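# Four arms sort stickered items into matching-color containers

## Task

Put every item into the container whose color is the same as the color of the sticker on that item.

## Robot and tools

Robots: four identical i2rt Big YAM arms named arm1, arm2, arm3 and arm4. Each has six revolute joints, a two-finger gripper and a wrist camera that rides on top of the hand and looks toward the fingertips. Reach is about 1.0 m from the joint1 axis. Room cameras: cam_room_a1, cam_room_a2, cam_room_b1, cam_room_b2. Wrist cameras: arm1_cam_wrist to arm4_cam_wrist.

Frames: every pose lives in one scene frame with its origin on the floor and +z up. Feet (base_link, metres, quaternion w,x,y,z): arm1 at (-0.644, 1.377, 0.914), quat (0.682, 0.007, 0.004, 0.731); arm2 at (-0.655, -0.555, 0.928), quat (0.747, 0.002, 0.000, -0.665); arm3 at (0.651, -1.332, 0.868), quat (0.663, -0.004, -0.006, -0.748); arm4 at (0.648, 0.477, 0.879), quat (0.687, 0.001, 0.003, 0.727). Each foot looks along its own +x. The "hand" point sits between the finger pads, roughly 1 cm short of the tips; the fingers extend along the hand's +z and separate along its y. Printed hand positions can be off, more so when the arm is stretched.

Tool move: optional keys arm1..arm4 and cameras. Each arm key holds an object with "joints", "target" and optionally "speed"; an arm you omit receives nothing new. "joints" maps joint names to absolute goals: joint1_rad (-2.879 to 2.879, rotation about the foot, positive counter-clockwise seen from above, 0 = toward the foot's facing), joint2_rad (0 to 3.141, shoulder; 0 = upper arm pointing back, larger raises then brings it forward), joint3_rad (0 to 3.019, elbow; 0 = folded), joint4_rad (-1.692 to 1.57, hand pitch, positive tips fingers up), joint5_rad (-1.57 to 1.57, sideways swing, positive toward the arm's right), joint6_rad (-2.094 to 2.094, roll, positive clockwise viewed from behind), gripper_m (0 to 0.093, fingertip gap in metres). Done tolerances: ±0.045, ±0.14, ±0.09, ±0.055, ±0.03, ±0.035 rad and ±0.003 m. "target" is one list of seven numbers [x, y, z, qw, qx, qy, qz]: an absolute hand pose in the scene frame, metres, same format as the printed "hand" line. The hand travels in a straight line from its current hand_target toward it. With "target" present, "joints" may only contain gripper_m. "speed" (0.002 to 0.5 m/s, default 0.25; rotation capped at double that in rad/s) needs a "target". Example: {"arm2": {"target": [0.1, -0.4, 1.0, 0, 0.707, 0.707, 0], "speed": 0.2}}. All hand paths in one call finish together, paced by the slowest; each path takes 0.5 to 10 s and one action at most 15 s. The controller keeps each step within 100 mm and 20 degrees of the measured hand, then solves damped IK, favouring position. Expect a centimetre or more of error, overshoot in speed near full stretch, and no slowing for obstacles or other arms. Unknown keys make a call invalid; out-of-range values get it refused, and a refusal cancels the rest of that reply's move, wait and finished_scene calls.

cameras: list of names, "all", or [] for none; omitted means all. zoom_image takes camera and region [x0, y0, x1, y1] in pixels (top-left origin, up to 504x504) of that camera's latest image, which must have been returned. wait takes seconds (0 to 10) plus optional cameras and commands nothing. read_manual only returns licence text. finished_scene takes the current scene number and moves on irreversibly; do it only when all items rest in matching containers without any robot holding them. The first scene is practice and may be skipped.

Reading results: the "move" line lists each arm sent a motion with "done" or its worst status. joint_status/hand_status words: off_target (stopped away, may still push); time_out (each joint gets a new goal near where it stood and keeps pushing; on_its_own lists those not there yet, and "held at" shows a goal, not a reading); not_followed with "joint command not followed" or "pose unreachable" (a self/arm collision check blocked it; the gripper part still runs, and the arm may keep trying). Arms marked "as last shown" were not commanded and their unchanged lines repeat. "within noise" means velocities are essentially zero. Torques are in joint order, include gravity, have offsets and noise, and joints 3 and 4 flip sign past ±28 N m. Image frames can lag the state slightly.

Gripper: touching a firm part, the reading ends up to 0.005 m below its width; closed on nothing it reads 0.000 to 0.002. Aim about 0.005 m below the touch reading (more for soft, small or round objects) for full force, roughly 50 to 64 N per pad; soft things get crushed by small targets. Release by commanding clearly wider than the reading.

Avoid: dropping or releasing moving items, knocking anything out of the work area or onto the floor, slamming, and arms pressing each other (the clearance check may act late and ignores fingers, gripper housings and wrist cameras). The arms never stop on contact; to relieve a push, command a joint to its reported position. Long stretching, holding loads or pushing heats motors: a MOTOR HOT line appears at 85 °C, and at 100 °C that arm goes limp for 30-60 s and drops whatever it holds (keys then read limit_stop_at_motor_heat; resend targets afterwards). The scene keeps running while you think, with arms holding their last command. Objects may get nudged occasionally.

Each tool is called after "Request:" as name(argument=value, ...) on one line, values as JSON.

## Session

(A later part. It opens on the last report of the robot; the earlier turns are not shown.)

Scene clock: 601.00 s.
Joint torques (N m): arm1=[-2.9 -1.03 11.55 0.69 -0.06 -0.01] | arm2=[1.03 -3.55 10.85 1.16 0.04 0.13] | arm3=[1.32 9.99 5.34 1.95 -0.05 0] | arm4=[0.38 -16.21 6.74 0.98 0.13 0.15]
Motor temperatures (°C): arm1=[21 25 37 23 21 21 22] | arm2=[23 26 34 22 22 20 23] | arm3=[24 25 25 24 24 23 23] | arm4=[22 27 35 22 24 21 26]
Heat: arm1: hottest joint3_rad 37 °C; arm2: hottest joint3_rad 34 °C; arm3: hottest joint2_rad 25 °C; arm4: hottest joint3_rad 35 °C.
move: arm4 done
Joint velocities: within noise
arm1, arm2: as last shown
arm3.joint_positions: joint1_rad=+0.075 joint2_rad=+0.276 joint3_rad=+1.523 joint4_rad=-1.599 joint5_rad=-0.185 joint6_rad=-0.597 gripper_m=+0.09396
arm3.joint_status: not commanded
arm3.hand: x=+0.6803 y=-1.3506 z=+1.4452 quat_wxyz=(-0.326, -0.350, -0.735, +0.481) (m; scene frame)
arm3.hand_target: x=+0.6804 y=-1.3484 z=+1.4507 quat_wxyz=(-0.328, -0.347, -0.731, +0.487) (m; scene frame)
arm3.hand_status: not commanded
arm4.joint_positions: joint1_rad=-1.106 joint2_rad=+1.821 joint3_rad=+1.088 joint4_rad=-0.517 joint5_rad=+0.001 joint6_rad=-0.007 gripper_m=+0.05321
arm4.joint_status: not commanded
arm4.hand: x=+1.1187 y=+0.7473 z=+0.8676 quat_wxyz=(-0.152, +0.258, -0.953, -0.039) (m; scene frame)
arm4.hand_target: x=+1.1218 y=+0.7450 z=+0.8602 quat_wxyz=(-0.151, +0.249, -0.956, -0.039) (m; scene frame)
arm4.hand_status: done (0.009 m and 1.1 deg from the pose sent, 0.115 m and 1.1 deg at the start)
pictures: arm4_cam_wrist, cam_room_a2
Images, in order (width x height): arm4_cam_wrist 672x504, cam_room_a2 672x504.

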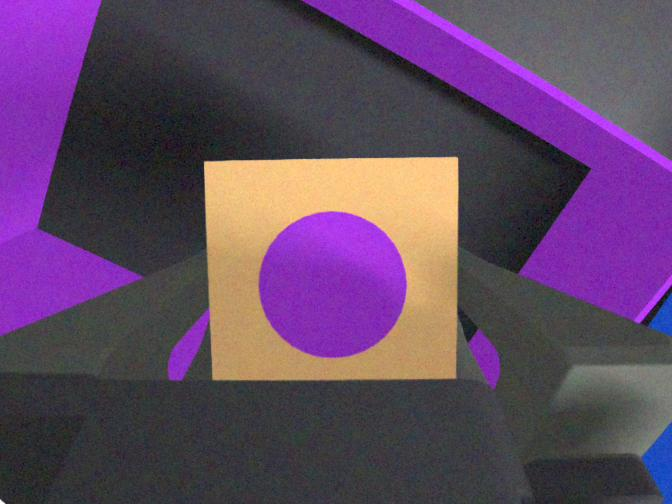

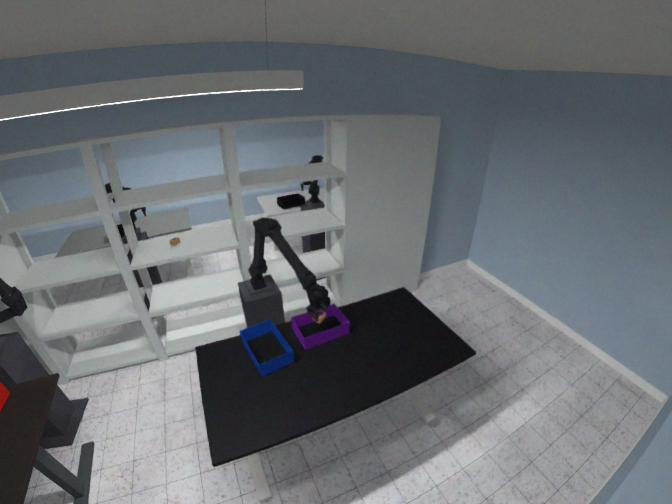

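Request:
move(arm4={"target":[1.124,0.745,0.805,0.1513,-0.249,0.9558,0.0394],"speed":0.12}, cameras=["arm4_cam_wrist"])

Request:
move(arm4={"target":[1.124,0.745,0.775,0.1513,-0.249,0.9558,0.0394],"speed":0.08}, cameras=["arm4_cam_wrist","cam_room_a2"])

Scene clock: 606.60 s.
Joint torques (N m): arm1=[-3.02 -0.38 11.64 0.69 -0.05 -0.03] | arm2=[0.91 -3.49 10.84 1.17 0.04 0.13] | arm3=[1.32 9.99 5.29 1.96 -0.04 -0.01] | arm4=[0.09 -16.97 5.98 0.99 0.1 0.14]
Motor temperatures (°C): arm1=[21 25 38 23 21 21 22] | arm2=[23 26 34 22 22 20 23] | arm3=[24 25 25 24 24 23 23] | arm4=[22 27 35 22 24 21 26]
Heat: arm1: hottest joint3_rad 38 °C; arm2: hottest joint3_rad 34 °C; arm3: hottest joint2_rad 25 °C; arm4: hottest joint3_rad 35 °C.
move: arm4 done
Joint velocities: within noise
arm1, arm2, arm3: as last shown
arm4.joint_positions: joint1_rad=-1.106 joint2_rad=+1.939 joint3_rad=+1.070 joint4_rad=-0.387 joint5_rad=+0.001 joint6_rad=-0.007 gripper_m=+0.05321
arm4.joint_status: not commanded
arm4.hand: x=+1.1196 y=+0.7478 z=+0.8100 quat_wxyz=(-0.149, +0.258, -0.954, -0.039) (m; scene frame)
arm4.hand_target: x=+1.1238 y=+0.7449 z=+0.8049 quat_wxyz=(-0.151, +0.249, -0.956, -0.039) (m; scene frame)
arm4.hand_status: done (0.007 m and 1.1 deg from the pose sent, 0.063 m and 1.1 deg at the start)
pictures: arm4_cam_wrist
Images, in order (width x height): arm4_cam_wrist 672x504.

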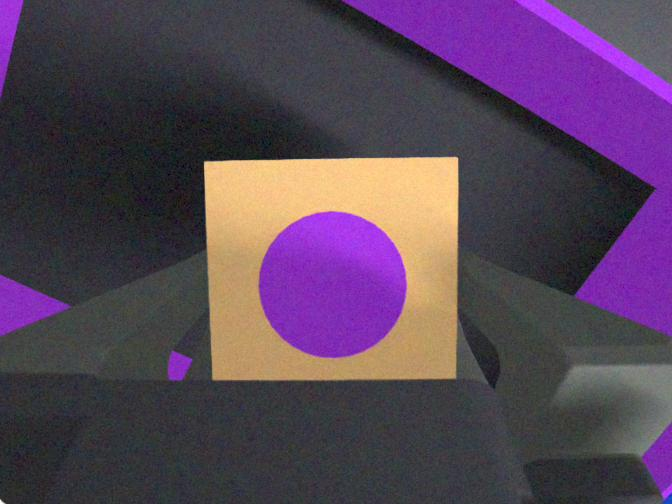

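Scene clock: 607.67 s.
Joint torques (N m): arm1=[-2.26 -0.21 11.48 0.77 -0.01 -0.01] | arm2=[1.03 -3.55 10.84 1.18 0.04 0.13] | arm3=[1.2 10.11 5.35 1.92 -0.04 -0.01] | arm4=[-0.09 -16.97 5.52 1.05 0.09 0.15]
Motor temperatures (°C): arm1=[21 25 38 23 21 21 22] | arm2=[23 26 34 22 22 20 23] | arm3=[24 25 25 24 24 23 23] | arm4=[22 27 35 22 24 21 26]
Heat: arm1: hottest joint3_rad 38 °C; arm2: hottest joint3_rad 34 °C; arm3: hottest joint2_rad 25 °C; arm4: hottest joint3_rad 35 °C.
move: arm4 off_target
Joint velocities: within noise
arm1, arm2, arm3: as last shown
arm4.joint_positions: joint1_rad=-1.106 joint2_rad=+1.997 joint3_rad=+1.070 joint4_rad=-0.319 joint5_rad=+0.001 joint6_rad=-0.007 gripper_m=+0.05321
arm4.joint_status: not commanded
arm4.hand: x=+1.1228 y=+0.7496 z=+0.7846 quat_wxyz=(-0.154, +0.258, -0.953, -0.040) (m; scene frame)
arm4.hand_target: x=+1.1237 y=+0.7449 z=+0.7752 quat_wxyz=(-0.151, +0.249, -0.956, -0.039) (m; scene frame)
arm4.hand_status: off_target (0.011 m and 1.1 deg from the pose sent, 0.035 m and 1.1 deg at the start)
pictures: arm4_cam_wrist, cam_room_a2
Images, in order (width x height): arm4_cam_wrist 672x504, cam_room_a2 672x504.

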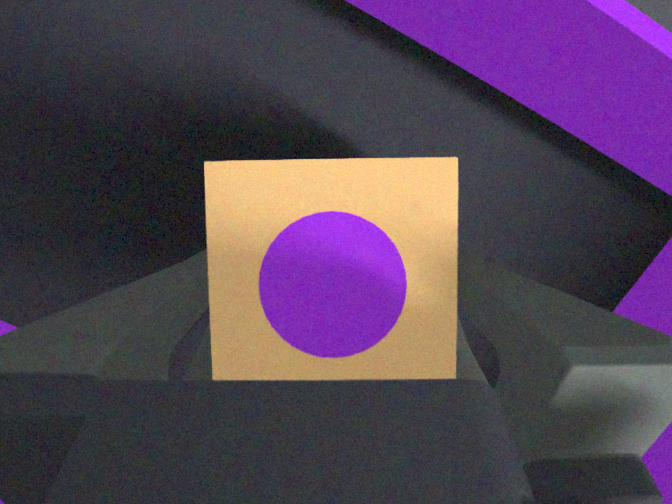

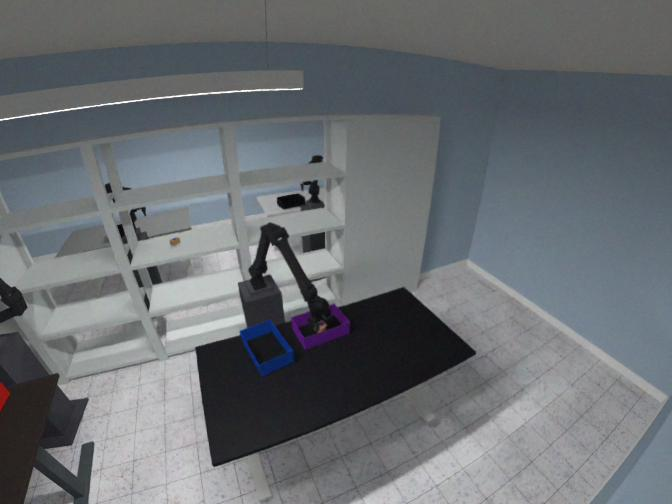

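Request:
move(arm4={"target":[1.124,0.747,0.760,0.1513,-0.249,0.9558,0.0394],"speed":0.08}, cameras=["arm4_cam_wrist"])

Scene clock: 611.07 s.
Joint torques (N m): arm1=[-2.49 -0.32 11.63 0.76 -0.05 0] | arm2=[1.03 -3.49 10.85 1.16 0.04 0.13] | arm3=[1.2 9.82 5.34 1.96 -0.05 -0.01] | arm4=[0.5 -16.62 5.33 1.21 0.1 0.15]
Motor temperatures (°C): arm1=[21 25 38 23 21 21 22] | arm2=[23 26 34 22 22 20 23] | arm3=[24 25 25 24 24 23 23] | arm4=[22 27 35 22 24 21 26]
Heat: arm1: hottest joint3_rad 38 °C; arm2: hottest joint3_rad 34 °C; arm3: hottest joint2_rad 25 °C; arm4: hottest joint3_rad 35 °C.
move: arm4 off_target
Joint velocities: within noise
arm1, arm2, arm3: as last shown
arm4.joint_positions: joint1_rad=-1.106 joint2_rad=+2.029 joint3_rad=+1.070 joint4_rad=-0.287 joint5_rad=+0.001 joint6_rad=-0.007 gripper_m=+0.05321
arm4.joint_status: not commanded
arm4.hand: x=+1.1228 y=+0.7496 z=+0.7704 quat_wxyz=(-0.154, +0.258, -0.953, -0.040) (m; scene frame)
arm4.hand_target: x=+1.1237 y=+0.7469 z=+0.7602 quat_wxyz=(-0.151, +0.249, -0.956, -0.039) (m; scene frame)
arm4.hand_status: off_target (0.011 m and 1.1 deg from the pose sent, 0.025 m and 1.1 deg at the start)
pictures: arm4_cam_wrist
Images, in order (width x height): arm4_cam_wrist 672x504.

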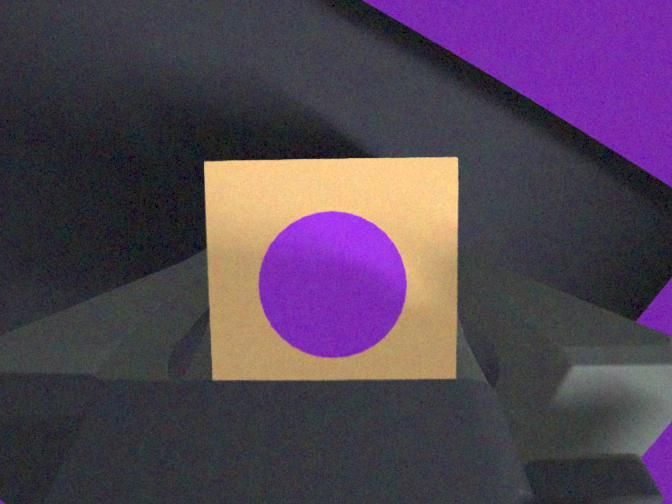

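Request:
move(arm4={"target":[1.124,0.747,0.745,0.1513,-0.249,0.9558,0.0394],"speed":0.08}, cameras=["arm4_cam_wrist"])

Request:
move(arm4={"target":[1.124,0.747,0.735,0.1513,-0.249,0.9558,0.0394],"speed":0.08}, cameras=["arm4_cam_wrist"])

Scene clock: 614.93 s.
Joint torques (N m): arm1=[-3.49 0.03 11.69 0.83 -0.06 -0.01] | arm2=[1.03 -3.55 10.81 1.17 0.04 0.13] | arm3=[1.26 9.99 5.34 1.98 -0.05 -0.01] | arm4=[0.56 -16.91 5.39 1.03 0.11 0.17]
Motor temperatures (°C): arm1=[21 25 38 23 21 21 22] | arm2=[23 26 34 22 22 20 23] | arm3=[24 25 25 24 24 23 23] | arm4=[22 27 34 22 24 21 26]
Heat: arm1: hottest joint3_rad 38 °C; arm2: hottest joint3_rad 34 °C; arm3: hottest joint2_rad 25 °C; arm4: hottest joint3_rad 34 °C.
move: arm4 done
Joint velocities: within noise
arm1, arm2, arm3: as last shown
arm4.joint_positions: joint1_rad=-1.106 joint2_rad=+2.063 joint3_rad=+1.070 joint4_rad=-0.255 joint5_rad=+0.001 joint6_rad=-0.007 gripper_m=+0.05321
arm4.joint_status: not commanded
arm4.hand: x=+1.1219 y=+0.7490 z=+0.7547 quat_wxyz=(-0.152, +0.258, -0.953, -0.040) (m; scene frame)
arm4.hand_target: x=+1.1237 y=+0.7469 z=+0.7451 quat_wxyz=(-0.151, +0.249, -0.956, -0.039) (m; scene frame)
arm4.hand_status: done (0.010 m and 1.1 deg from the pose sent, 0.026 m and 1.1 deg at the start)
pictures: arm4_cam_wrist
Images, in order (width x height): arm4_cam_wrist 672x504.

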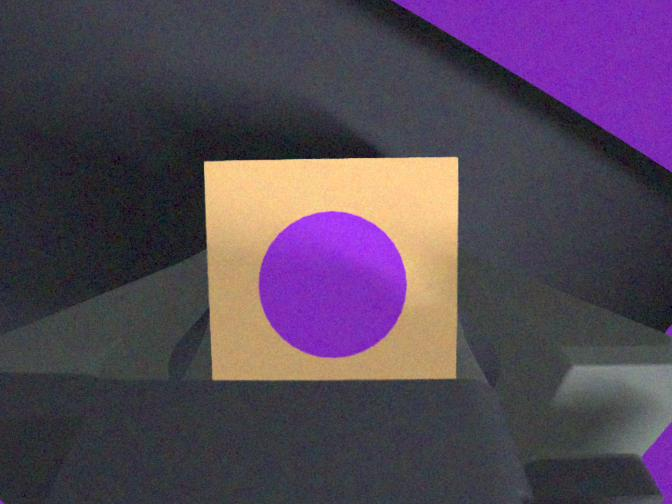

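Scene clock: 615.90 s.
Joint torques (N m): arm1=[-2.96 -0.97 11.7 0.88 -0.03 0.01] | arm2=[1.03 -3.49 10.82 1.16 0.04 0.13] | arm3=[1.26 10.05 5.39 1.95 -0.05 -0.01] | arm4=[0.56 -15.74 5.37 1.1 0.13 0.16]
Motor temperatures (°C): arm1=[21 25 38 23 21 21 22] | arm2=[23 26 34 22 22 20 23] | arm3=[24 25 25 24 24 23 23] | arm4=[22 27 34 22 24 21 26]
Heat: arm1: hottest joint3_rad 38 °C; arm2: hottest joint3_rad 34 °C; arm3: hottest joint2_rad 25 °C; arm4: hottest joint3_rad 34 °C.
move: arm4 off_target
Joint velocities: within noise
arm1, arm2, arm3: as last shown
arm4.joint_positions: joint1_rad=-1.106 joint2_rad=+2.069 joint3_rad=+1.070 joint4_rad=-0.232 joint5_rad=+0.001 joint6_rad=-0.007 gripper_m=+0.05321
arm4.joint_status: not commanded
arm4.hand: x=+1.1252 y=+0.7510 z=+0.7533 quat_wxyz=(-0.161, +0.258, -0.952, -0.042) (m; scene frame)
arm4.hand_target: x=+1.1232 y=+0.7467 z=+0.7354 quat_wxyz=(-0.151, +0.249, -0.956, -0.039) (m; scene frame)
arm4.hand_status: off_target (0.019 m and 1.5 deg from the pose sent, 0.020 m and 1.1 deg at the start)
pictures: arm4_cam_wrist
Images, in order (width x height): arm4_cam_wrist 672x504.

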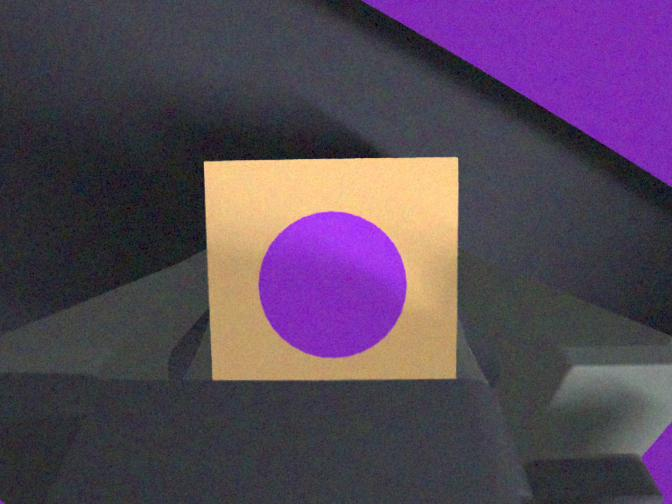

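Request:
move(arm4={"target":[1.124,0.749,0.752,0.1560,-0.253,0.954,0.041],"speed":0.08}, cameras=[])

Request:
move(arm4={"joints":{"gripper_m":0.085}}, cameras=["arm4_cam_wrist"])

Request:
move(arm4={"target":[1.118,0.747,0.98,0.1513,-0.249,0.9558,0.0394],"speed":0.2}, cameras=["arm4_cam_wrist","cam_room_a2"])

Scene clock: 621.20 s.
Joint torques (N m): arm1=[-2.55 -0.97 11.66 0.7 -0.03 0.02] | arm2=[1.08 -3.49 10.84 1.16 0.03 0.13] | arm3=[1.26 10.05 5.35 1.95 -0.04 0] | arm4=[0.56 -19.14 5.11 0.29 0.06 0.11]
Motor temperatures (°C): arm1=[21 25 38 23 21 21 22] | arm2=[23 26 34 22 22 20 23] | arm3=[24 25 25 24 24 23 23] | arm4=[22 27 33 22 24 21 26]
Heat: arm1: hottest joint3_rad 38 °C; arm2: hottest joint3_rad 34 °C; arm3: hottest joint2_rad 25 °C; arm4: hottest joint3_rad 33 °C.
move: arm4 done
Joint velocities: within noise
arm1.joint_positions: joint1_rad=-2.250 joint2_rad=+0.825 joint3_rad=+0.790 joint4_rad=-1.071 joint5_rad=-0.012 joint6_rad=-0.007 gripper_m=+0.09296
arm1.joint_status: not commanded
arm1.hand: x=-0.3882 y=+1.2021 z=+1.1309 quat_wxyz=(-0.213, -0.288, -0.931, +0.066) (m; scene frame)
arm1.hand_target: x=-0.3900 y=+1.2000 z=+1.1299 quat_wxyz=(-0.207, -0.290, -0.932, +0.064) (m; scene frame)
arm1.hand_status: not commanded
arm2.joint_positions: joint1_rad=+2.122 joint2_rad=+0.818 joint3_rad=+0.760 joint4_rad=-1.043 joint5_rad=+0.002 joint6_rad=-0.002 gripper_m=+0.09292
arm2.joint_status: not commanded
arm2.hand: x=-0.4155 y=-0.3676 z=+1.1410 quat_wxyz=(-0.222, +0.320, -0.918, -0.076) (m; scene frame)
arm2.hand_target: x=-0.4201 y=-0.3701 z=+1.1302 quat_wxyz=(-0.204, +0.319, -0.923, -0.071) (m; scene frame)
arm2.hand_status: not commanded
arm3: as last shown
arm4.joint_positions: joint1_rad=-1.106 joint2_rad=+2.069 joint3_rad=+1.070 joint4_rad=-0.232 joint5_rad=+0.001 joint6_rad=-0.007 gripper_m=+0.05321
arm4.joint_status: not commanded
arm4.hand: x=+1.1252 y=+0.7510 z=+0.7533 quat_wxyz=(-0.161, +0.258, -0.952, -0.042) (m; scene frame)
arm4.hand_target: x=+1.1239 y=+0.7490 z=+0.7519 quat_wxyz=(-0.156, +0.253, -0.954, -0.041) (m; scene frame)
arm4.hand_status: done (0.003 m and 0.8 deg from the pose sent, 0.003 m and 0.8 deg at the start)
pictures: none
No camera images: "cameras" was empty.

Scene clock: 621.73 s.
Joint torques (N m): arm1=[-2.61 -0.21 11.63 0.87 -0.06 -0.03] | arm2=[0.97 -3.6 10.85 1.16 0.04 0.12] | arm3=[1.26 10.11 5.39 1.92 -0.07 0] | arm4=[0.62 -19.08 5.05 0.35 0.07 0.13]
Motor temperatures (°C): arm1=[21 25 38 23 21 21 22] | arm2=[23 26 34 22 22 20 23] | arm3=[24 25 25 24 24 23 23] | arm4=[22 27 33 22 24 21 26]
Heat: arm1: hottest joint3_rad 38 °C; arm2: hottest joint3_rad 34 °C; arm3: hottest joint2_rad 25 °C; arm4: hottest joint3_rad 33 °C.
move: arm4 done
Joint velocities: within noise
arm1, arm2, arm3: as last shown
arm4.joint_positions: joint1_rad=-1.106 joint2_rad=+2.069 joint3_rad=+1.070 joint4_rad=-0.232 joint5_rad=+0.001 joint6_rad=-0.007 gripper_m=+0.08492
arm4.joint_status: all done
arm4.hand: x=+1.1252 y=+0.7510 z=+0.7533 quat_wxyz=(-0.161, +0.258, -0.952, -0.042) (m; scene frame)
arm4.hand_target: x=+1.1239 y=+0.7490 z=+0.7519 quat_wxyz=(-0.156, +0.253, -0.954, -0.041) (m; scene frame)
arm4.hand_status: not commanded
pictures: arm4_cam_wrist
Images, in order (width x height): arm4_cam_wrist 672x504.

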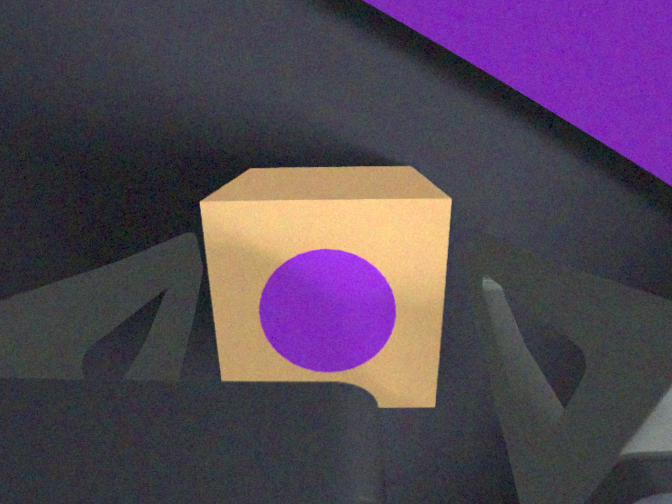

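Scene clock: 623.53 s.
Joint torques (N m): arm1=[-2.67 -0.73 11.56 0.8 -0.09 -0.02] | arm2=[1.03 -3.55 10.85 1.18 0.03 0.13] | arm3=[1.2 10.05 5.33 2 -0.05 0.01] | arm4=[0.85 -15.91 10.43 0.14 0.21 0.18]
Motor temperatures (°C): arm1=[21 25 38 23 21 21 22] | arm2=[23 26 34 22 22 20 23] | arm3=[24 25 25 24 24 23 23] | arm4=[22 27 33 22 24 21 26]
Heat: arm1: hottest joint3_rad 38 °C; arm2: hottest joint3_rad 34 °C; arm3: hottest joint2_rad 25 °C; arm4: hottest joint3_rad 33 °C.
move: arm4 off_target
Joint velocities: within noise
arm1, arm2: as last shown
arm3.joint_positions: joint1_rad=+0.075 joint2_rad=+0.276 joint3_rad=+1.523 joint4_rad=-1.599 joint5_rad=-0.185 joint6_rad=-0.597 gripper_m=+0.09396
arm3.joint_status: not commanded
arm3.hand: x=+0.6803 y=-1.3506 z=+1.4452 quat_wxyz=(-0.326, -0.350, -0.735, +0.481) (m; scene frame)
arm3.hand_target: x=+0.6804 y=-1.3484 z=+1.4507 quat_wxyz=(-0.328, -0.347, -0.731, +0.487) (m; scene frame)
arm3.hand_status: not commanded
arm4.joint_positions: joint1_rad=-1.106 joint2_rad=+1.645 joint3_rad=+1.167 joint4_rad=-0.792 joint5_rad=+0.001 joint6_rad=-0.002 gripper_m=+0.08492
arm4.joint_status: not commanded
arm4.hand: x=+1.1076 y=+0.7410 z=+0.9684 quat_wxyz=(-0.142, +0.256, -0.956, -0.037) (m; scene frame)
arm4.hand_target: x=+1.1176 y=+0.7468 z=+0.9800 quat_wxyz=(-0.151, +0.249, -0.956, -0.039) (m; scene frame)
arm4.hand_status: off_target (0.017 m and 1.4 deg from the pose sent, 0.227 m and 1.5 deg at the start)
pictures: arm4_cam_wrist, cam_room_a2
Images, in order (width x height): arm4_cam_wrist 672x504, cam_room_a2 672x504.

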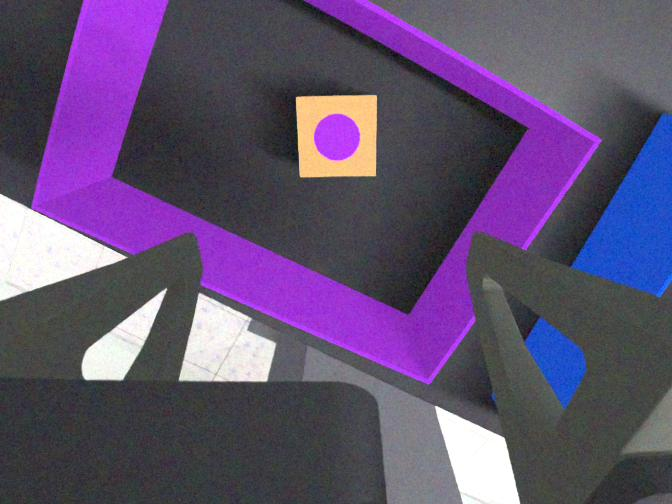

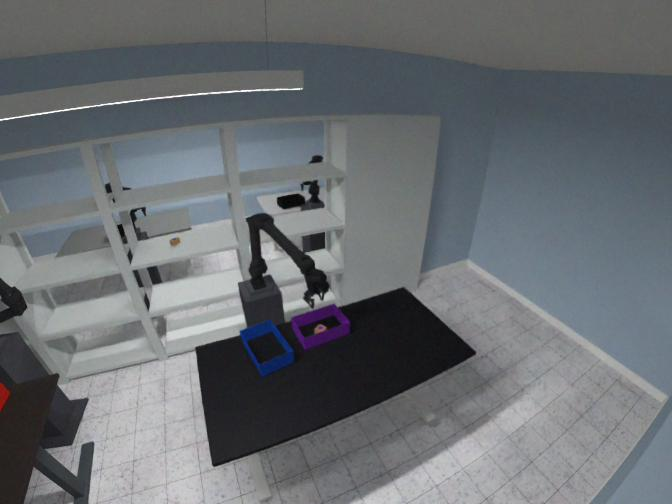

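Request:
move(arm4={"joints":{"joint1_rad":2.185,"joint2_rad":0.754,"joint3_rad":0.975,"joint4_rad":-1.166,"joint5_rad":0,"joint6_rad":0,"gripper_m":0.093}}, cameras=["arm4_cam_wrist","cam_room_a2"])

Scene clock: 632.83 s.
Joint torques (N m): arm1=[-2.26 -0.5 11.73 0.68 -0.06 -0.03] | arm2=[0.91 -3.6 10.84 1.14 0.04 0.13] | arm3=[1.2 10.05 5.38 1.91 -0.06 0] | arm4=[1.38 -2.84 9.51 0.64 0.15 0.06]
Motor temperatures (°C): arm1=[21 25 38 23 21 21 22] | arm2=[23 26 34 22 22 20 23] | arm3=[24 25 25 24 24 23 23] | arm4=[22 26 35 22 24 21 26]
Heat: arm1: hottest joint3_rad 38 °C; arm2: hottest joint3_rad 34 °C; arm3: hottest joint2_rad 25 °C; arm4: hottest joint3_rad 35 °C.
move: arm4 done
Joint velocities: within noise
arm1, arm2, arm3: as last shown
arm4.joint_positions: joint1_rad=+2.182 joint2_rad=+0.753 joint3_rad=+0.970 joint4_rad=-1.154 joint5_rad=-0.002 joint6_rad=-0.001 gripper_m=+0.09293
arm4.joint_status: all done
arm4.hand: x=+0.4054 y=+0.2863 z=+1.2041 quat_wxyz=(+0.103, +0.897, +0.312, -0.297) (m; scene frame)
arm4.hand_target: x=+0.4071 y=+0.2868 z=+1.2047 quat_wxyz=(+0.102, +0.898, +0.313, -0.293) (m; scene frame)
arm4.hand_status: not commanded
pictures: arm4_cam_wrist, cam_room_a2
Images, in order (width x height): arm4_cam_wrist 672x504, cam_room_a2 672x504.

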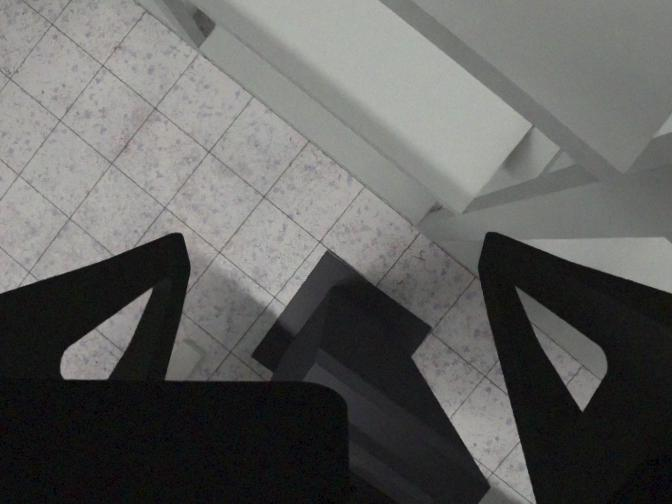

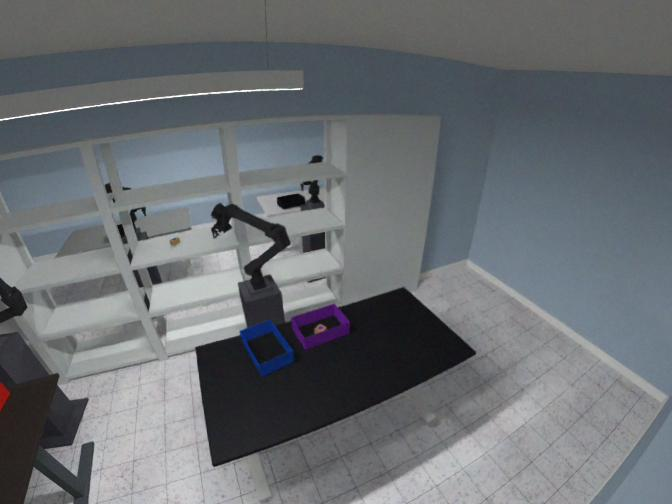

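Request:
move(arm4={"target":[0.045,-0.003,1.165,-0.0991,-0.9004,-0.3144,0.2839],"speed":0.25}, cameras=["arm4_cam_wrist"])

Scene clock: 639.20 s.
Joint torques (N m): arm1=[-2.73 -0.67 11.69 0.73 -0.01 0] | arm2=[1.08 -3.66 10.82 1.16 0.04 0.12] | arm3=[1.38 10.11 5.38 1.98 -0.05 -0.01] | arm4=[1.38 -22.53 13.19 0.61 0.16 0.08]
Motor temperatures (°C): arm1=[21 25 38 23 21 21 22] | arm2=[23 26 34 22 22 20 23] | arm3=[24 25 25 24 24 23 23] | arm4=[22 26 35 22 24 21 25]
Heat: arm1: hottest joint3_rad 38 °C; arm2: hottest joint3_rad 34 °C; arm3: hottest joint2_rad 25 °C; arm4: hottest joint3_rad 35 °C.
move: arm4 off_target
Joint velocities: within noise
arm1, arm2, arm3: as last shown
arm4.joint_positions: joint1_rad=+2.182 joint2_rad=+2.013 joint3_rad=+2.097 joint4_rad=-1.070 joint5_rad=-0.002 joint6_rad=-0.001 gripper_m=+0.09293
arm4.joint_status: not commanded
arm4.hand: x=+0.0510 y=+0.0069 z=+1.1547 quat_wxyz=(+0.096, +0.904, +0.314, -0.275) (m; scene frame)
arm4.hand_target: x=+0.0457 y=-0.0025 z=+1.1649 quat_wxyz=(+0.099, +0.900, +0.314, -0.284) (m; scene frame)
arm4.hand_status: off_target (0.015 m and 1.1 deg from the pose sent, 0.464 m and 1.6 deg at the start)
pictures: arm4_cam_wrist
Images, in order (width x height): arm4_cam_wrist 672x504.

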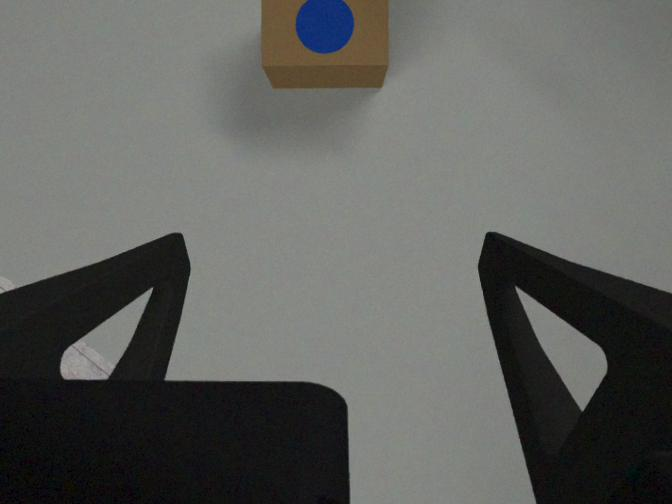

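Request:
move(arm4={"target":[-0.052,-0.082,1.07,-0.1128,-0.8872,-0.3098,0.3229],"speed":0.15}, cameras=["arm4_cam_wrist"])

Scene clock: 648.77 s.
Joint torques (N m): arm1=[-2.55 -0.44 11.48 0.85 -0.06 -0.02] | arm2=[0.97 -3.49 10.8 1.17 0.03 0.13] | arm3=[1.32 10.05 5.38 1.98 -0.04 0] | arm4=[1.32 -26.11 13.29 0.72 0.21 0.09]
Motor temperatures (°C): arm1=[21 25 38 23 21 21 22] | arm2=[23 26 34 22 22 20 23] | arm3=[24 25 25 24 24 23 23] | arm4=[22 26 37 22 24 21 25]
Heat: arm1: hottest joint3_rad 38 °C; arm2: hottest joint3_rad 34 °C; arm3: hottest joint2_rad 25 °C; arm4: hottest joint3_rad 37 °C.
move: arm4 off_target
Joint velocities: within noise
arm1, arm2, arm3: as last shown
arm4.joint_positions: joint1_rad=+2.182 joint2_rad=+2.441 joint3_rad=+2.594 joint4_rad=-1.034 joint5_rad=-0.002 joint6_rad=-0.001 gripper_m=+0.09293
arm4.joint_status: not commanded
arm4.hand: x=-0.0495 y=-0.0723 z=+1.0753 quat_wxyz=(+0.112, +0.888, +0.309, -0.322) (m; scene frame)
arm4.hand_target: x=-0.0513 y=-0.0815 z=+1.0697 quat_wxyz=(+0.113, +0.887, +0.310, -0.324) (m; scene frame)
arm4.hand_status: off_target (0.011 m and 0.2 deg from the pose sent, 0.160 m and 6.1 deg at the start)
pictures: arm4_cam_wrist
Images, in order (width x height): arm4_cam_wrist 672x504.

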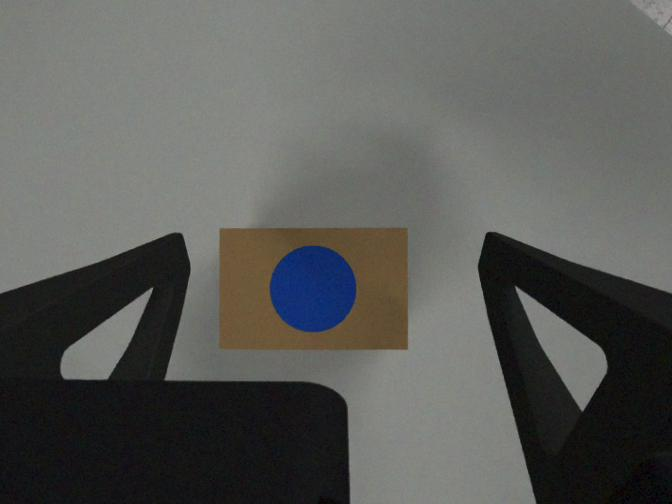

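Request:
move(arm4={"target":[-0.036,-0.083,1.028,-0.1128,-0.8872,-0.3098,0.3229],"speed":0.1}, cameras=["arm4_cam_wrist"])

Scene clock: 655.53 s.
Joint torques (N m): arm1=[-2.55 -0.91 11.55 0.68 -0.06 -0.03] | arm2=[1.08 -3.49 10.85 1.16 0.04 0.14] | arm3=[1.26 9.99 5.34 1.94 -0.04 -0.02] | arm4=[0.97 -29.74 9.14 1.63 0.16 0.13]
Motor temperatures (°C): arm1=[21 25 38 23 21 21 22] | arm2=[23 26 34 22 22 20 23] | arm3=[24 25 25 24 24 23 23] | arm4=[22 27 38 22 24 21 25]
Heat: arm1: hottest joint3_rad 38 °C; arm2: hottest joint3_rad 34 °C; arm3: hottest joint2_rad 25 °C; arm4: hottest joint3_rad 38 °C.
move: arm4 done
Joint velocities: within noise
arm1, arm2, arm3: as last shown
arm4.joint_positions: joint1_rad=+2.201 joint2_rad=+2.401 joint3_rad=+2.389 joint4_rad=-0.884 joint5_rad=+0.009 joint6_rad=-0.001 gripper_m=+0.09293
arm4.joint_status: not commanded
arm4.hand: x=-0.0352 y=-0.0806 z=+1.0234 quat_wxyz=(+0.108, +0.888, +0.316, -0.316) (m; scene frame)
arm4.hand_target: x=-0.0359 y=-0.0829 z=+1.0281 quat_wxyz=(+0.113, +0.887, +0.310, -0.323) (m; scene frame)
arm4.hand_status: done (0.005 m and 1.2 deg from the pose sent, 0.051 m and 0.2 deg at the start)
pictures: arm4_cam_wrist
Images, in order (width x height): arm4_cam_wrist 672x504.

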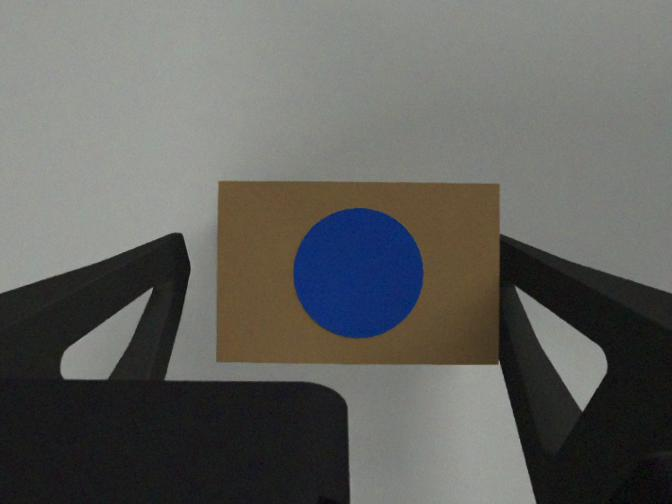

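Request:
move(arm4={"joints":{"gripper_m":0.061}}, cameras=["arm4_cam_wrist"])

Request:
move(arm4={"target":[-0.036,-0.083,1.11,-0.1128,-0.8872,-0.3098,0.3229],"speed":0.15}, cameras=["arm4_cam_wrist"])

Request:
move(arm4={"target":[0.405,0.286,1.20,-0.0991,-0.9004,-0.3144,0.2839],"speed":0.3}, cameras=["arm4_cam_wrist","cam_room_a2"])

Scene clock: 660.57 s.
Joint torques (N m): arm1=[-3.08 -0.32 11.6 0.76 -0.02 -0.03] | arm2=[1.03 -3.43 10.82 1.13 0.04 0.13] | arm3=[1.2 10.05 5.39 1.94 -0.04 -0.01] | arm4=[1.26 -30.15 9.11 1.65 0.11 0.19]
Motor temperatures (°C): arm1=[21 25 38 23 21 21 22] | arm2=[23 26 34 22 22 20 23] | arm3=[24 25 25 24 24 23 23] | arm4=[22 28 38 22 24 21 25]
Heat: arm1: hottest joint3_rad 38 °C; arm2: hottest joint3_rad 34 °C; arm3: hottest joint2_rad 25 °C; arm4: hottest joint3_rad 38 °C.
move: arm4 off_target
Joint velocities: within noise
arm1, arm2, arm3: as last shown
arm4.joint_positions: joint1_rad=+2.201 joint2_rad=+2.401 joint3_rad=+2.389 joint4_rad=-0.884 joint5_rad=+0.009 joint6_rad=+0.000 gripper_m=+0.06900
arm4.joint_status: gripper_m off_target (ended at +0.06903, target +0.06100)
arm4.hand: x=-0.0353 y=-0.0805 z=+1.0234 quat_wxyz=(+0.108, +0.888, +0.316, -0.316) (m; scene frame)
arm4.hand_target: x=-0.0359 y=-0.0830 z=+1.0281 quat_wxyz=(+0.113, +0.887, +0.310, -0.323) (m; scene frame)
arm4.hand_status: not commanded
pictures: arm4_cam_wrist
Images, in order (width x height): arm4_cam_wrist 672x504.

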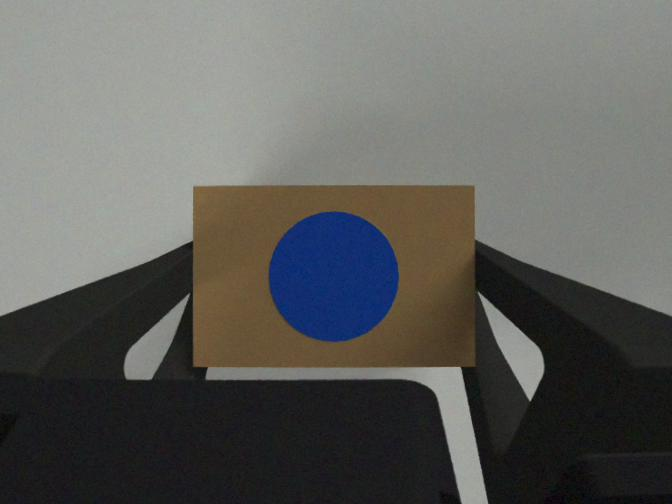

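Scene clock: 662.27 s.
Joint torques (N m): arm1=[-2.43 -0.79 11.73 0.7 -0.03 -0.02] | arm2=[0.91 -3.55 10.81 1.16 0.03 0.12] | arm3=[1.32 10.05 5.38 1.96 -0.05 -0.01] | arm4=[0.38 -26.81 13.3 0.64 0.12 0.15]
Motor temperatures (°C): arm1=[21 25 38 23 21 21 22] | arm2=[23 26 34 22 22 20 23] | arm3=[24 25 25 24 24 23 23] | arm4=[22 28 38 22 24 21 25]
Heat: arm1: hottest joint3_rad 38 °C; arm2: hottest joint3_rad 34 °C; arm3: hottest joint2_rad 25 °C; arm4: hottest joint3_rad 38 °C.
move: arm4 done
Joint velocities: within noise
arm1.joint_positions: joint1_rad=-2.250 joint2_rad=+0.825 joint3_rad=+0.790 joint4_rad=-1.071 joint5_rad=-0.012 joint6_rad=-0.007 gripper_m=+0.09296
arm1.joint_status: not commanded
arm1.hand: x=-0.3882 y=+1.2021 z=+1.1309 quat_wxyz=(-0.213, -0.288, -0.931, +0.066) (m; scene frame)
arm1.hand_target: x=-0.3900 y=+1.2000 z=+1.1299 quat_wxyz=(-0.207, -0.290, -0.932, +0.064) (m; scene frame)
arm1.hand_status: not commanded
arm2.joint_positions: joint1_rad=+2.122 joint2_rad=+0.818 joint3_rad=+0.760 joint4_rad=-1.043 joint5_rad=+0.002 joint6_rad=-0.002 gripper_m=+0.09292
arm2.joint_status: not commanded
arm2.hand: x=-0.4155 y=-0.3676 z=+1.1410 quat_wxyz=(-0.222, +0.320, -0.918, -0.076) (m; scene frame)
arm2.hand_target: x=-0.4201 y=-0.3701 z=+1.1302 quat_wxyz=(-0.204, +0.319, -0.923, -0.071) (m; scene frame)
arm2.hand_status: not commanded
arm3: as last shown
arm4.joint_positions: joint1_rad=+2.201 joint2_rad=+2.417 joint3_rad=+2.647 joint4_rad=-1.117 joint5_rad=+0.009 joint6_rad=+0.000 gripper_m=+0.06901
arm4.joint_status: not commanded
arm4.hand: x=-0.0309 y=-0.0770 z=+1.1115 quat_wxyz=(+0.110, +0.887, +0.316, -0.320) (m; scene frame)
arm4.hand_target: x=-0.0354 y=-0.0826 z=+1.1098 quat_wxyz=(+0.113, +0.887, +0.310, -0.324) (m; scene frame)
arm4.hand_status: done (0.008 m and 0.8 deg from the pose sent, 0.087 m and 1.2 deg at the start)
pictures: arm4_cam_wrist
Images, in order (width x height): arm4_cam_wrist 672x504.

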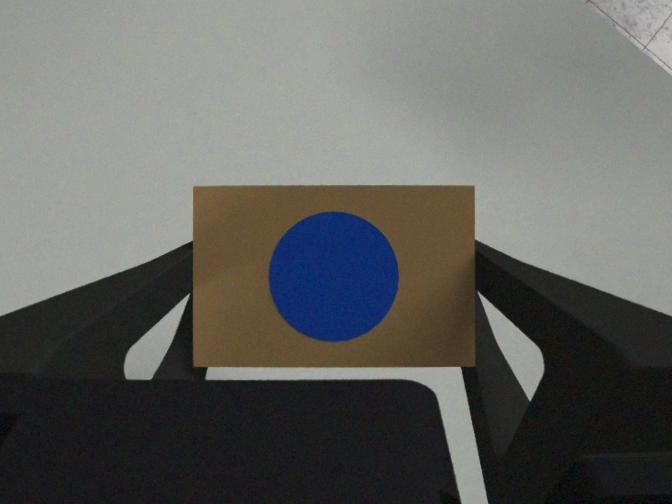

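Scene clock: 664.93 s.
Joint torques (N m): arm1=[-2.9 -0.56 11.59 0.76 -0.04 -0.04] | arm2=[0.97 -3.55 10.82 1.16 0.04 0.13] | arm3=[1.32 10.11 5.37 1.92 -0.05 -0.01] | arm4=[0.32 -2.32 9.11 0.51 -0.05 -0.01]
Motor temperatures (°C): arm1=[21 25 38 23 21 21 22] | arm2=[23 26 34 22 22 20 23] | arm3=[24 25 25 24 24 23 23] | arm4=[22 28 38 22 24 21 25]
Heat: arm1: hottest joint3_rad 38 °C; arm2: hottest joint3_rad 34 °C; arm3: hottest joint2_rad 25 °C; arm4: hottest joint3_rad 38 °C.
move: arm4 done
Joint velocities: within noise
arm1, arm2, arm3: as last shown
arm4.joint_positions: joint1_rad=+2.190 joint2_rad=+0.763 joint3_rad=+0.978 joint4_rad=-1.162 joint5_rad=+0.001 joint6_rad=+0.000 gripper_m=+0.06901
arm4.joint_status: not commanded
arm4.hand: x=+0.4059 y=+0.2839 z=+1.2043 quat_wxyz=(+0.102, +0.897, +0.315, -0.292) (m; scene frame)
arm4.hand_target: x=+0.4050 y=+0.2861 z=+1.2000 quat_wxyz=(+0.099, +0.900, +0.314, -0.284) (m; scene frame)
arm4.hand_status: done (0.005 m and 1.1 deg from the pose sent, 0.574 m and 4.6 deg at the start)
pictures: arm4_cam_wrist, cam_room_a2
Images, in order (width x height): arm4_cam_wrist 672x504, cam_room_a2 672x504.

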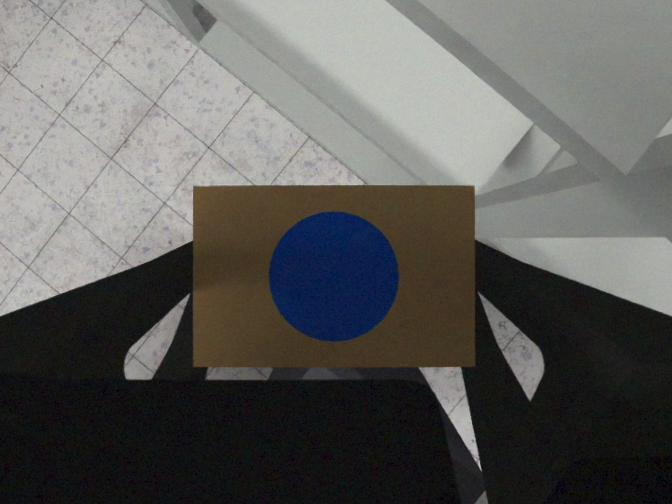

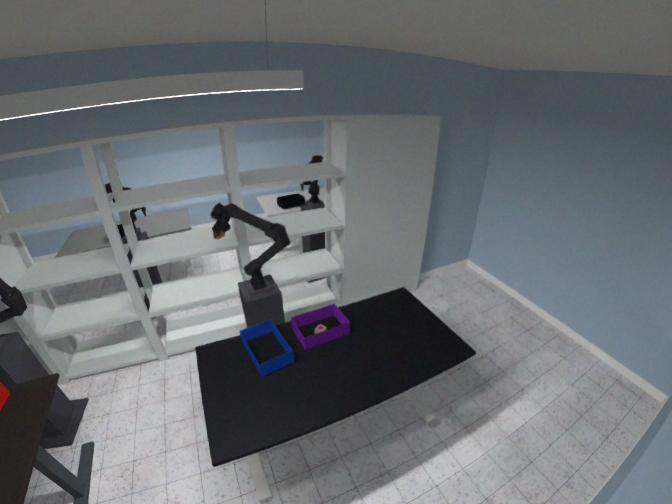

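Request:
move(arm4={"joints":{"joint1_rad":-1.763,"joint2_rad":1.6,"joint3_rad":1.25,"joint4_rad":-0.9,"joint5_rad":0,"joint6_rad":0}}, cameras=["arm4_cam_wrist","cam_room_a2"])

Scene clock: 675.33 s.
Joint torques (N m): arm1=[-3.14 -0.15 11.7 0.65 -0.02 0.01] | arm2=[0.97 -3.49 10.84 1.16 0.04 0.13] | arm3=[1.32 10.11 5.34 1.98 -0.05 -0.01] | arm4=[-18.78 5.89 6.95 1.16 2.74 -0.72]
Motor temperatures (°C): arm1=[21 25 38 23 21 21 22] | arm2=[23 26 34 22 22 20 23] | arm3=[24 25 25 24 24 23 23] | arm4=[23 27 38 22 28 21 26]
Heat: arm1: hottest joint3_rad 38 °C; arm2: hottest joint3_rad 34 °C; arm3: hottest joint2_rad 25 °C; arm4: hottest joint3_rad 38 °C.
move: arm4 time_out
Joint velocities: within noise
arm1, arm2: as last shown
arm3.joint_positions: joint1_rad=+0.075 joint2_rad=+0.276 joint3_rad=+1.523 joint4_rad=-1.599 joint5_rad=-0.185 joint6_rad=-0.597 gripper_m=+0.09396
arm3.joint_status: not commanded
arm3.hand: x=+0.6803 y=-1.3506 z=+1.4452 quat_wxyz=(-0.326, -0.350, -0.735, +0.481) (m; scene frame)
arm3.hand_target: x=+0.6804 y=-1.3484 z=+1.4507 quat_wxyz=(-0.328, -0.347, -0.731, +0.487) (m; scene frame)
arm3.hand_status: not commanded
arm4.joint_positions: joint1_rad=+1.716 joint2_rad=+1.380 joint3_rad=+1.285 joint4_rad=-0.906 joint5_rad=-0.087 joint6_rad=+0.081 gripper_m=+0.06878
arm4.joint_status: joint1_rad time_out (moved -0.474 of -3.953); joint2_rad time_out (moved +0.617 of +0.837); joint5_rad time_out (moved -0.087 of -0.001); joint6_rad time_out (moved +0.081 of +0.000); the others done
arm4.on_its_own: joint1_rad reads +1.716 and still pushes toward +1.452 since a time_out (your -1.763 is given up); joint2_rad reads +1.380 and still pushes toward +1.600 since a time_out; joint5_rad reads -0.087 and still pushes toward -0.011 since a time_out; joint6_rad reads +0.081 and still pushes toward +0.000 since a time_out
arm4.hand: x=+0.1335 y=+0.3580 z=+1.1545 quat_wxyz=(+0.082, +0.956, +0.070, -0.274) (m; scene frame)
arm4.hand_target: x=+0.1123 y=+0.5097 z=+1.0243 quat_wxyz=(+0.002, +0.986, -0.030, -0.162) (m; scene frame)
arm4.hand_status: not commanded
pictures: arm4_cam_wrist, cam_room_a2
Images, in order (width x height): arm4_cam_wrist 672x504, cam_room_a2 672x504.

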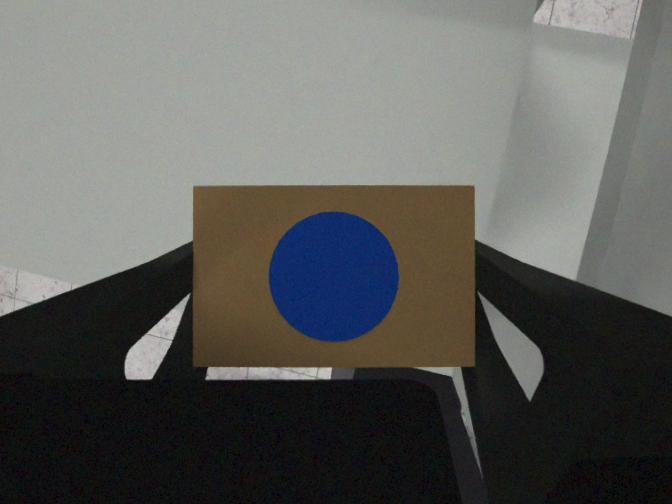

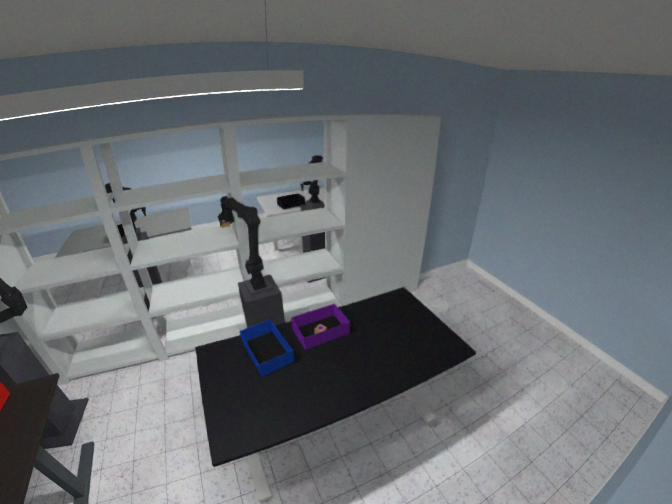

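Request:
move(arm4={"joints":{"joint1_rad":1.90,"joint2_rad":1.36,"joint3_rad":1.285,"joint4_rad":-0.906,"joint5_rad":0,"joint6_rad":0}}, cameras=["arm4_cam_wrist","cam_room_a2"])

Request:
move(arm4={"joints":{"joint1_rad":1.95,"joint2_rad":0.75,"joint3_rad":1.0,"joint4_rad":-1.166,"joint5_rad":0,"joint6_rad":0}}, cameras=["arm4_cam_wrist","cam_room_a2"])

Scene clock: 681.30 s.
Joint torques (N m): arm1=[-2.61 -0.85 11.6 0.76 -0.06 -0.04] | arm2=[0.97 -3.43 10.85 1.14 0.04 0.12] | arm3=[1.32 9.93 5.35 1.98 -0.05 -0.01] | arm4=[0.15 -13.98 9.48 0.85 0.18 -0.08]
Motor temperatures (°C): arm1=[21 25 38 23 21 21 22] | arm2=[23 26 34 22 22 20 23] | arm3=[24 25 25 24 24 23 23] | arm4=[23 26 37 22 29 22 26]
Heat: arm1: hottest joint3_rad 38 °C; arm2: hottest joint3_rad 34 °C; arm3: hottest joint2_rad 25 °C; arm4: hottest joint3_rad 37 °C.
move: arm4 done
Joint velocities: within noise
arm1, arm2, arm3: as last shown
arm4.joint_positions: joint1_rad=+1.907 joint2_rad=+1.373 joint3_rad=+1.283 joint4_rad=-0.905 joint5_rad=-0.001 joint6_rad=+0.014 gripper_m=+0.06900
arm4.joint_status: all done
arm4.hand: x=+0.1610 y=+0.2766 z=+1.1570 quat_wxyz=(+0.059, +0.941, +0.180, -0.281) (m; scene frame)
arm4.hand_target: x=+0.1611 y=+0.2805 z=+1.1643 quat_wxyz=(+0.057, +0.938, +0.183, -0.288) (m; scene frame)
arm4.hand_status: not commanded
pictures: arm4_cam_wrist, cam_room_a2
Images, in order (width x height): arm4_cam_wrist 672x504, cam_room_a2 672x504.

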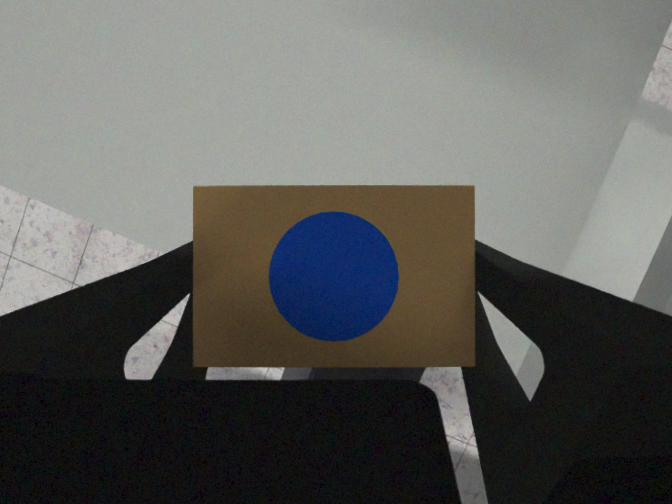

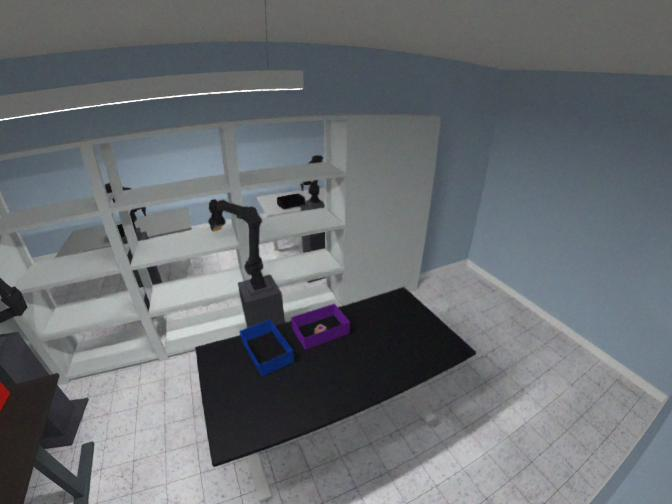

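Scene clock: 682.70 s.
Joint torques (N m): arm1=[-2.2 -0.32 11.77 0.72 -0.03 -0.01] | arm2=[0.97 -3.55 10.84 1.14 0.04 0.13] | arm3=[1.26 10.05 5.34 1.94 -0.06 -0.01] | arm4=[0.79 -1.32 9.4 0.73 0.16 -0.09]
Motor temperatures (°C): arm1=[21 25 38 23 21 21 22] | arm2=[23 26 34 22 22 20 23] | arm3=[24 25 25 24 24 23 23] | arm4=[23 26 37 22 29 22 26]
Heat: arm1: hottest joint3_rad 38 °C; arm2: hottest joint3_rad 34 °C; arm3: hottest joint2_rad 25 °C; arm4: hottest joint3_rad 37 °C.
move: arm4 done
Joint velocities: within noise
arm1, arm2, arm3: as last shown
arm4.joint_positions: joint1_rad=+1.950 joint2_rad=+0.743 joint3_rad=+0.995 joint4_rad=-1.158 joint5_rad=-0.002 joint6_rad=+0.013 gripper_m=+0.06901
arm4.joint_status: all done
arm4.hand: x=+0.3679 y=+0.3476 z=+1.2196 quat_wxyz=(+0.075, +0.923, +0.198, -0.321) (m; scene frame)
arm4.hand_target: x=+0.3675 y=+0.3478 z=+1.2185 quat_wxyz=(+0.070, +0.924, +0.204, -0.316) (m; scene frame)
arm4.hand_status: not commanded
pictures: arm4_cam_wrist, cam_room_a2
Images, in order (width x height): arm4_cam_wrist 672x504, cam_room_a2 672x504.

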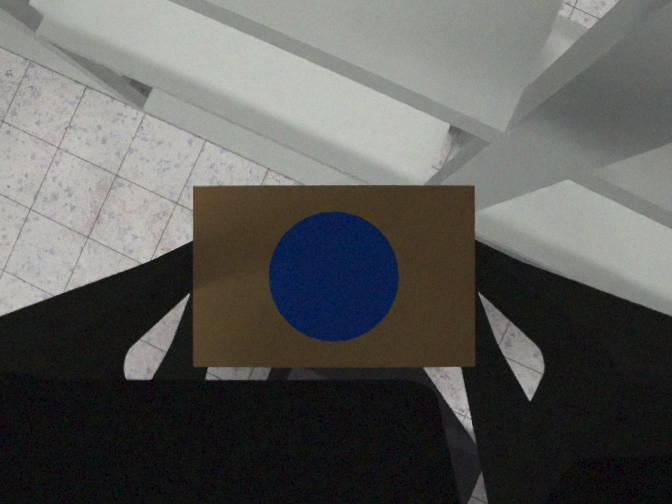

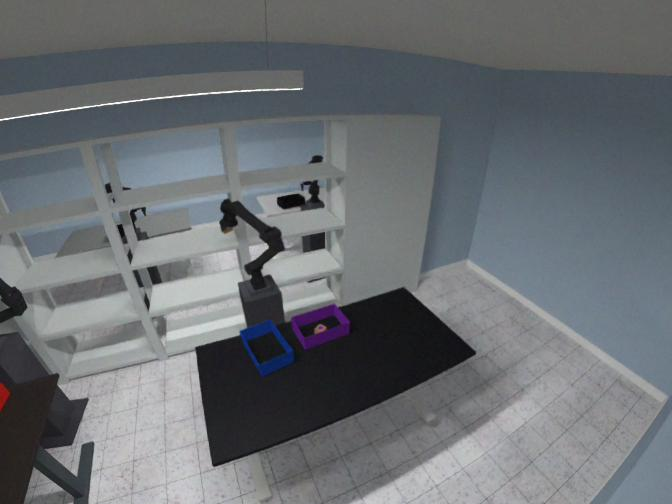

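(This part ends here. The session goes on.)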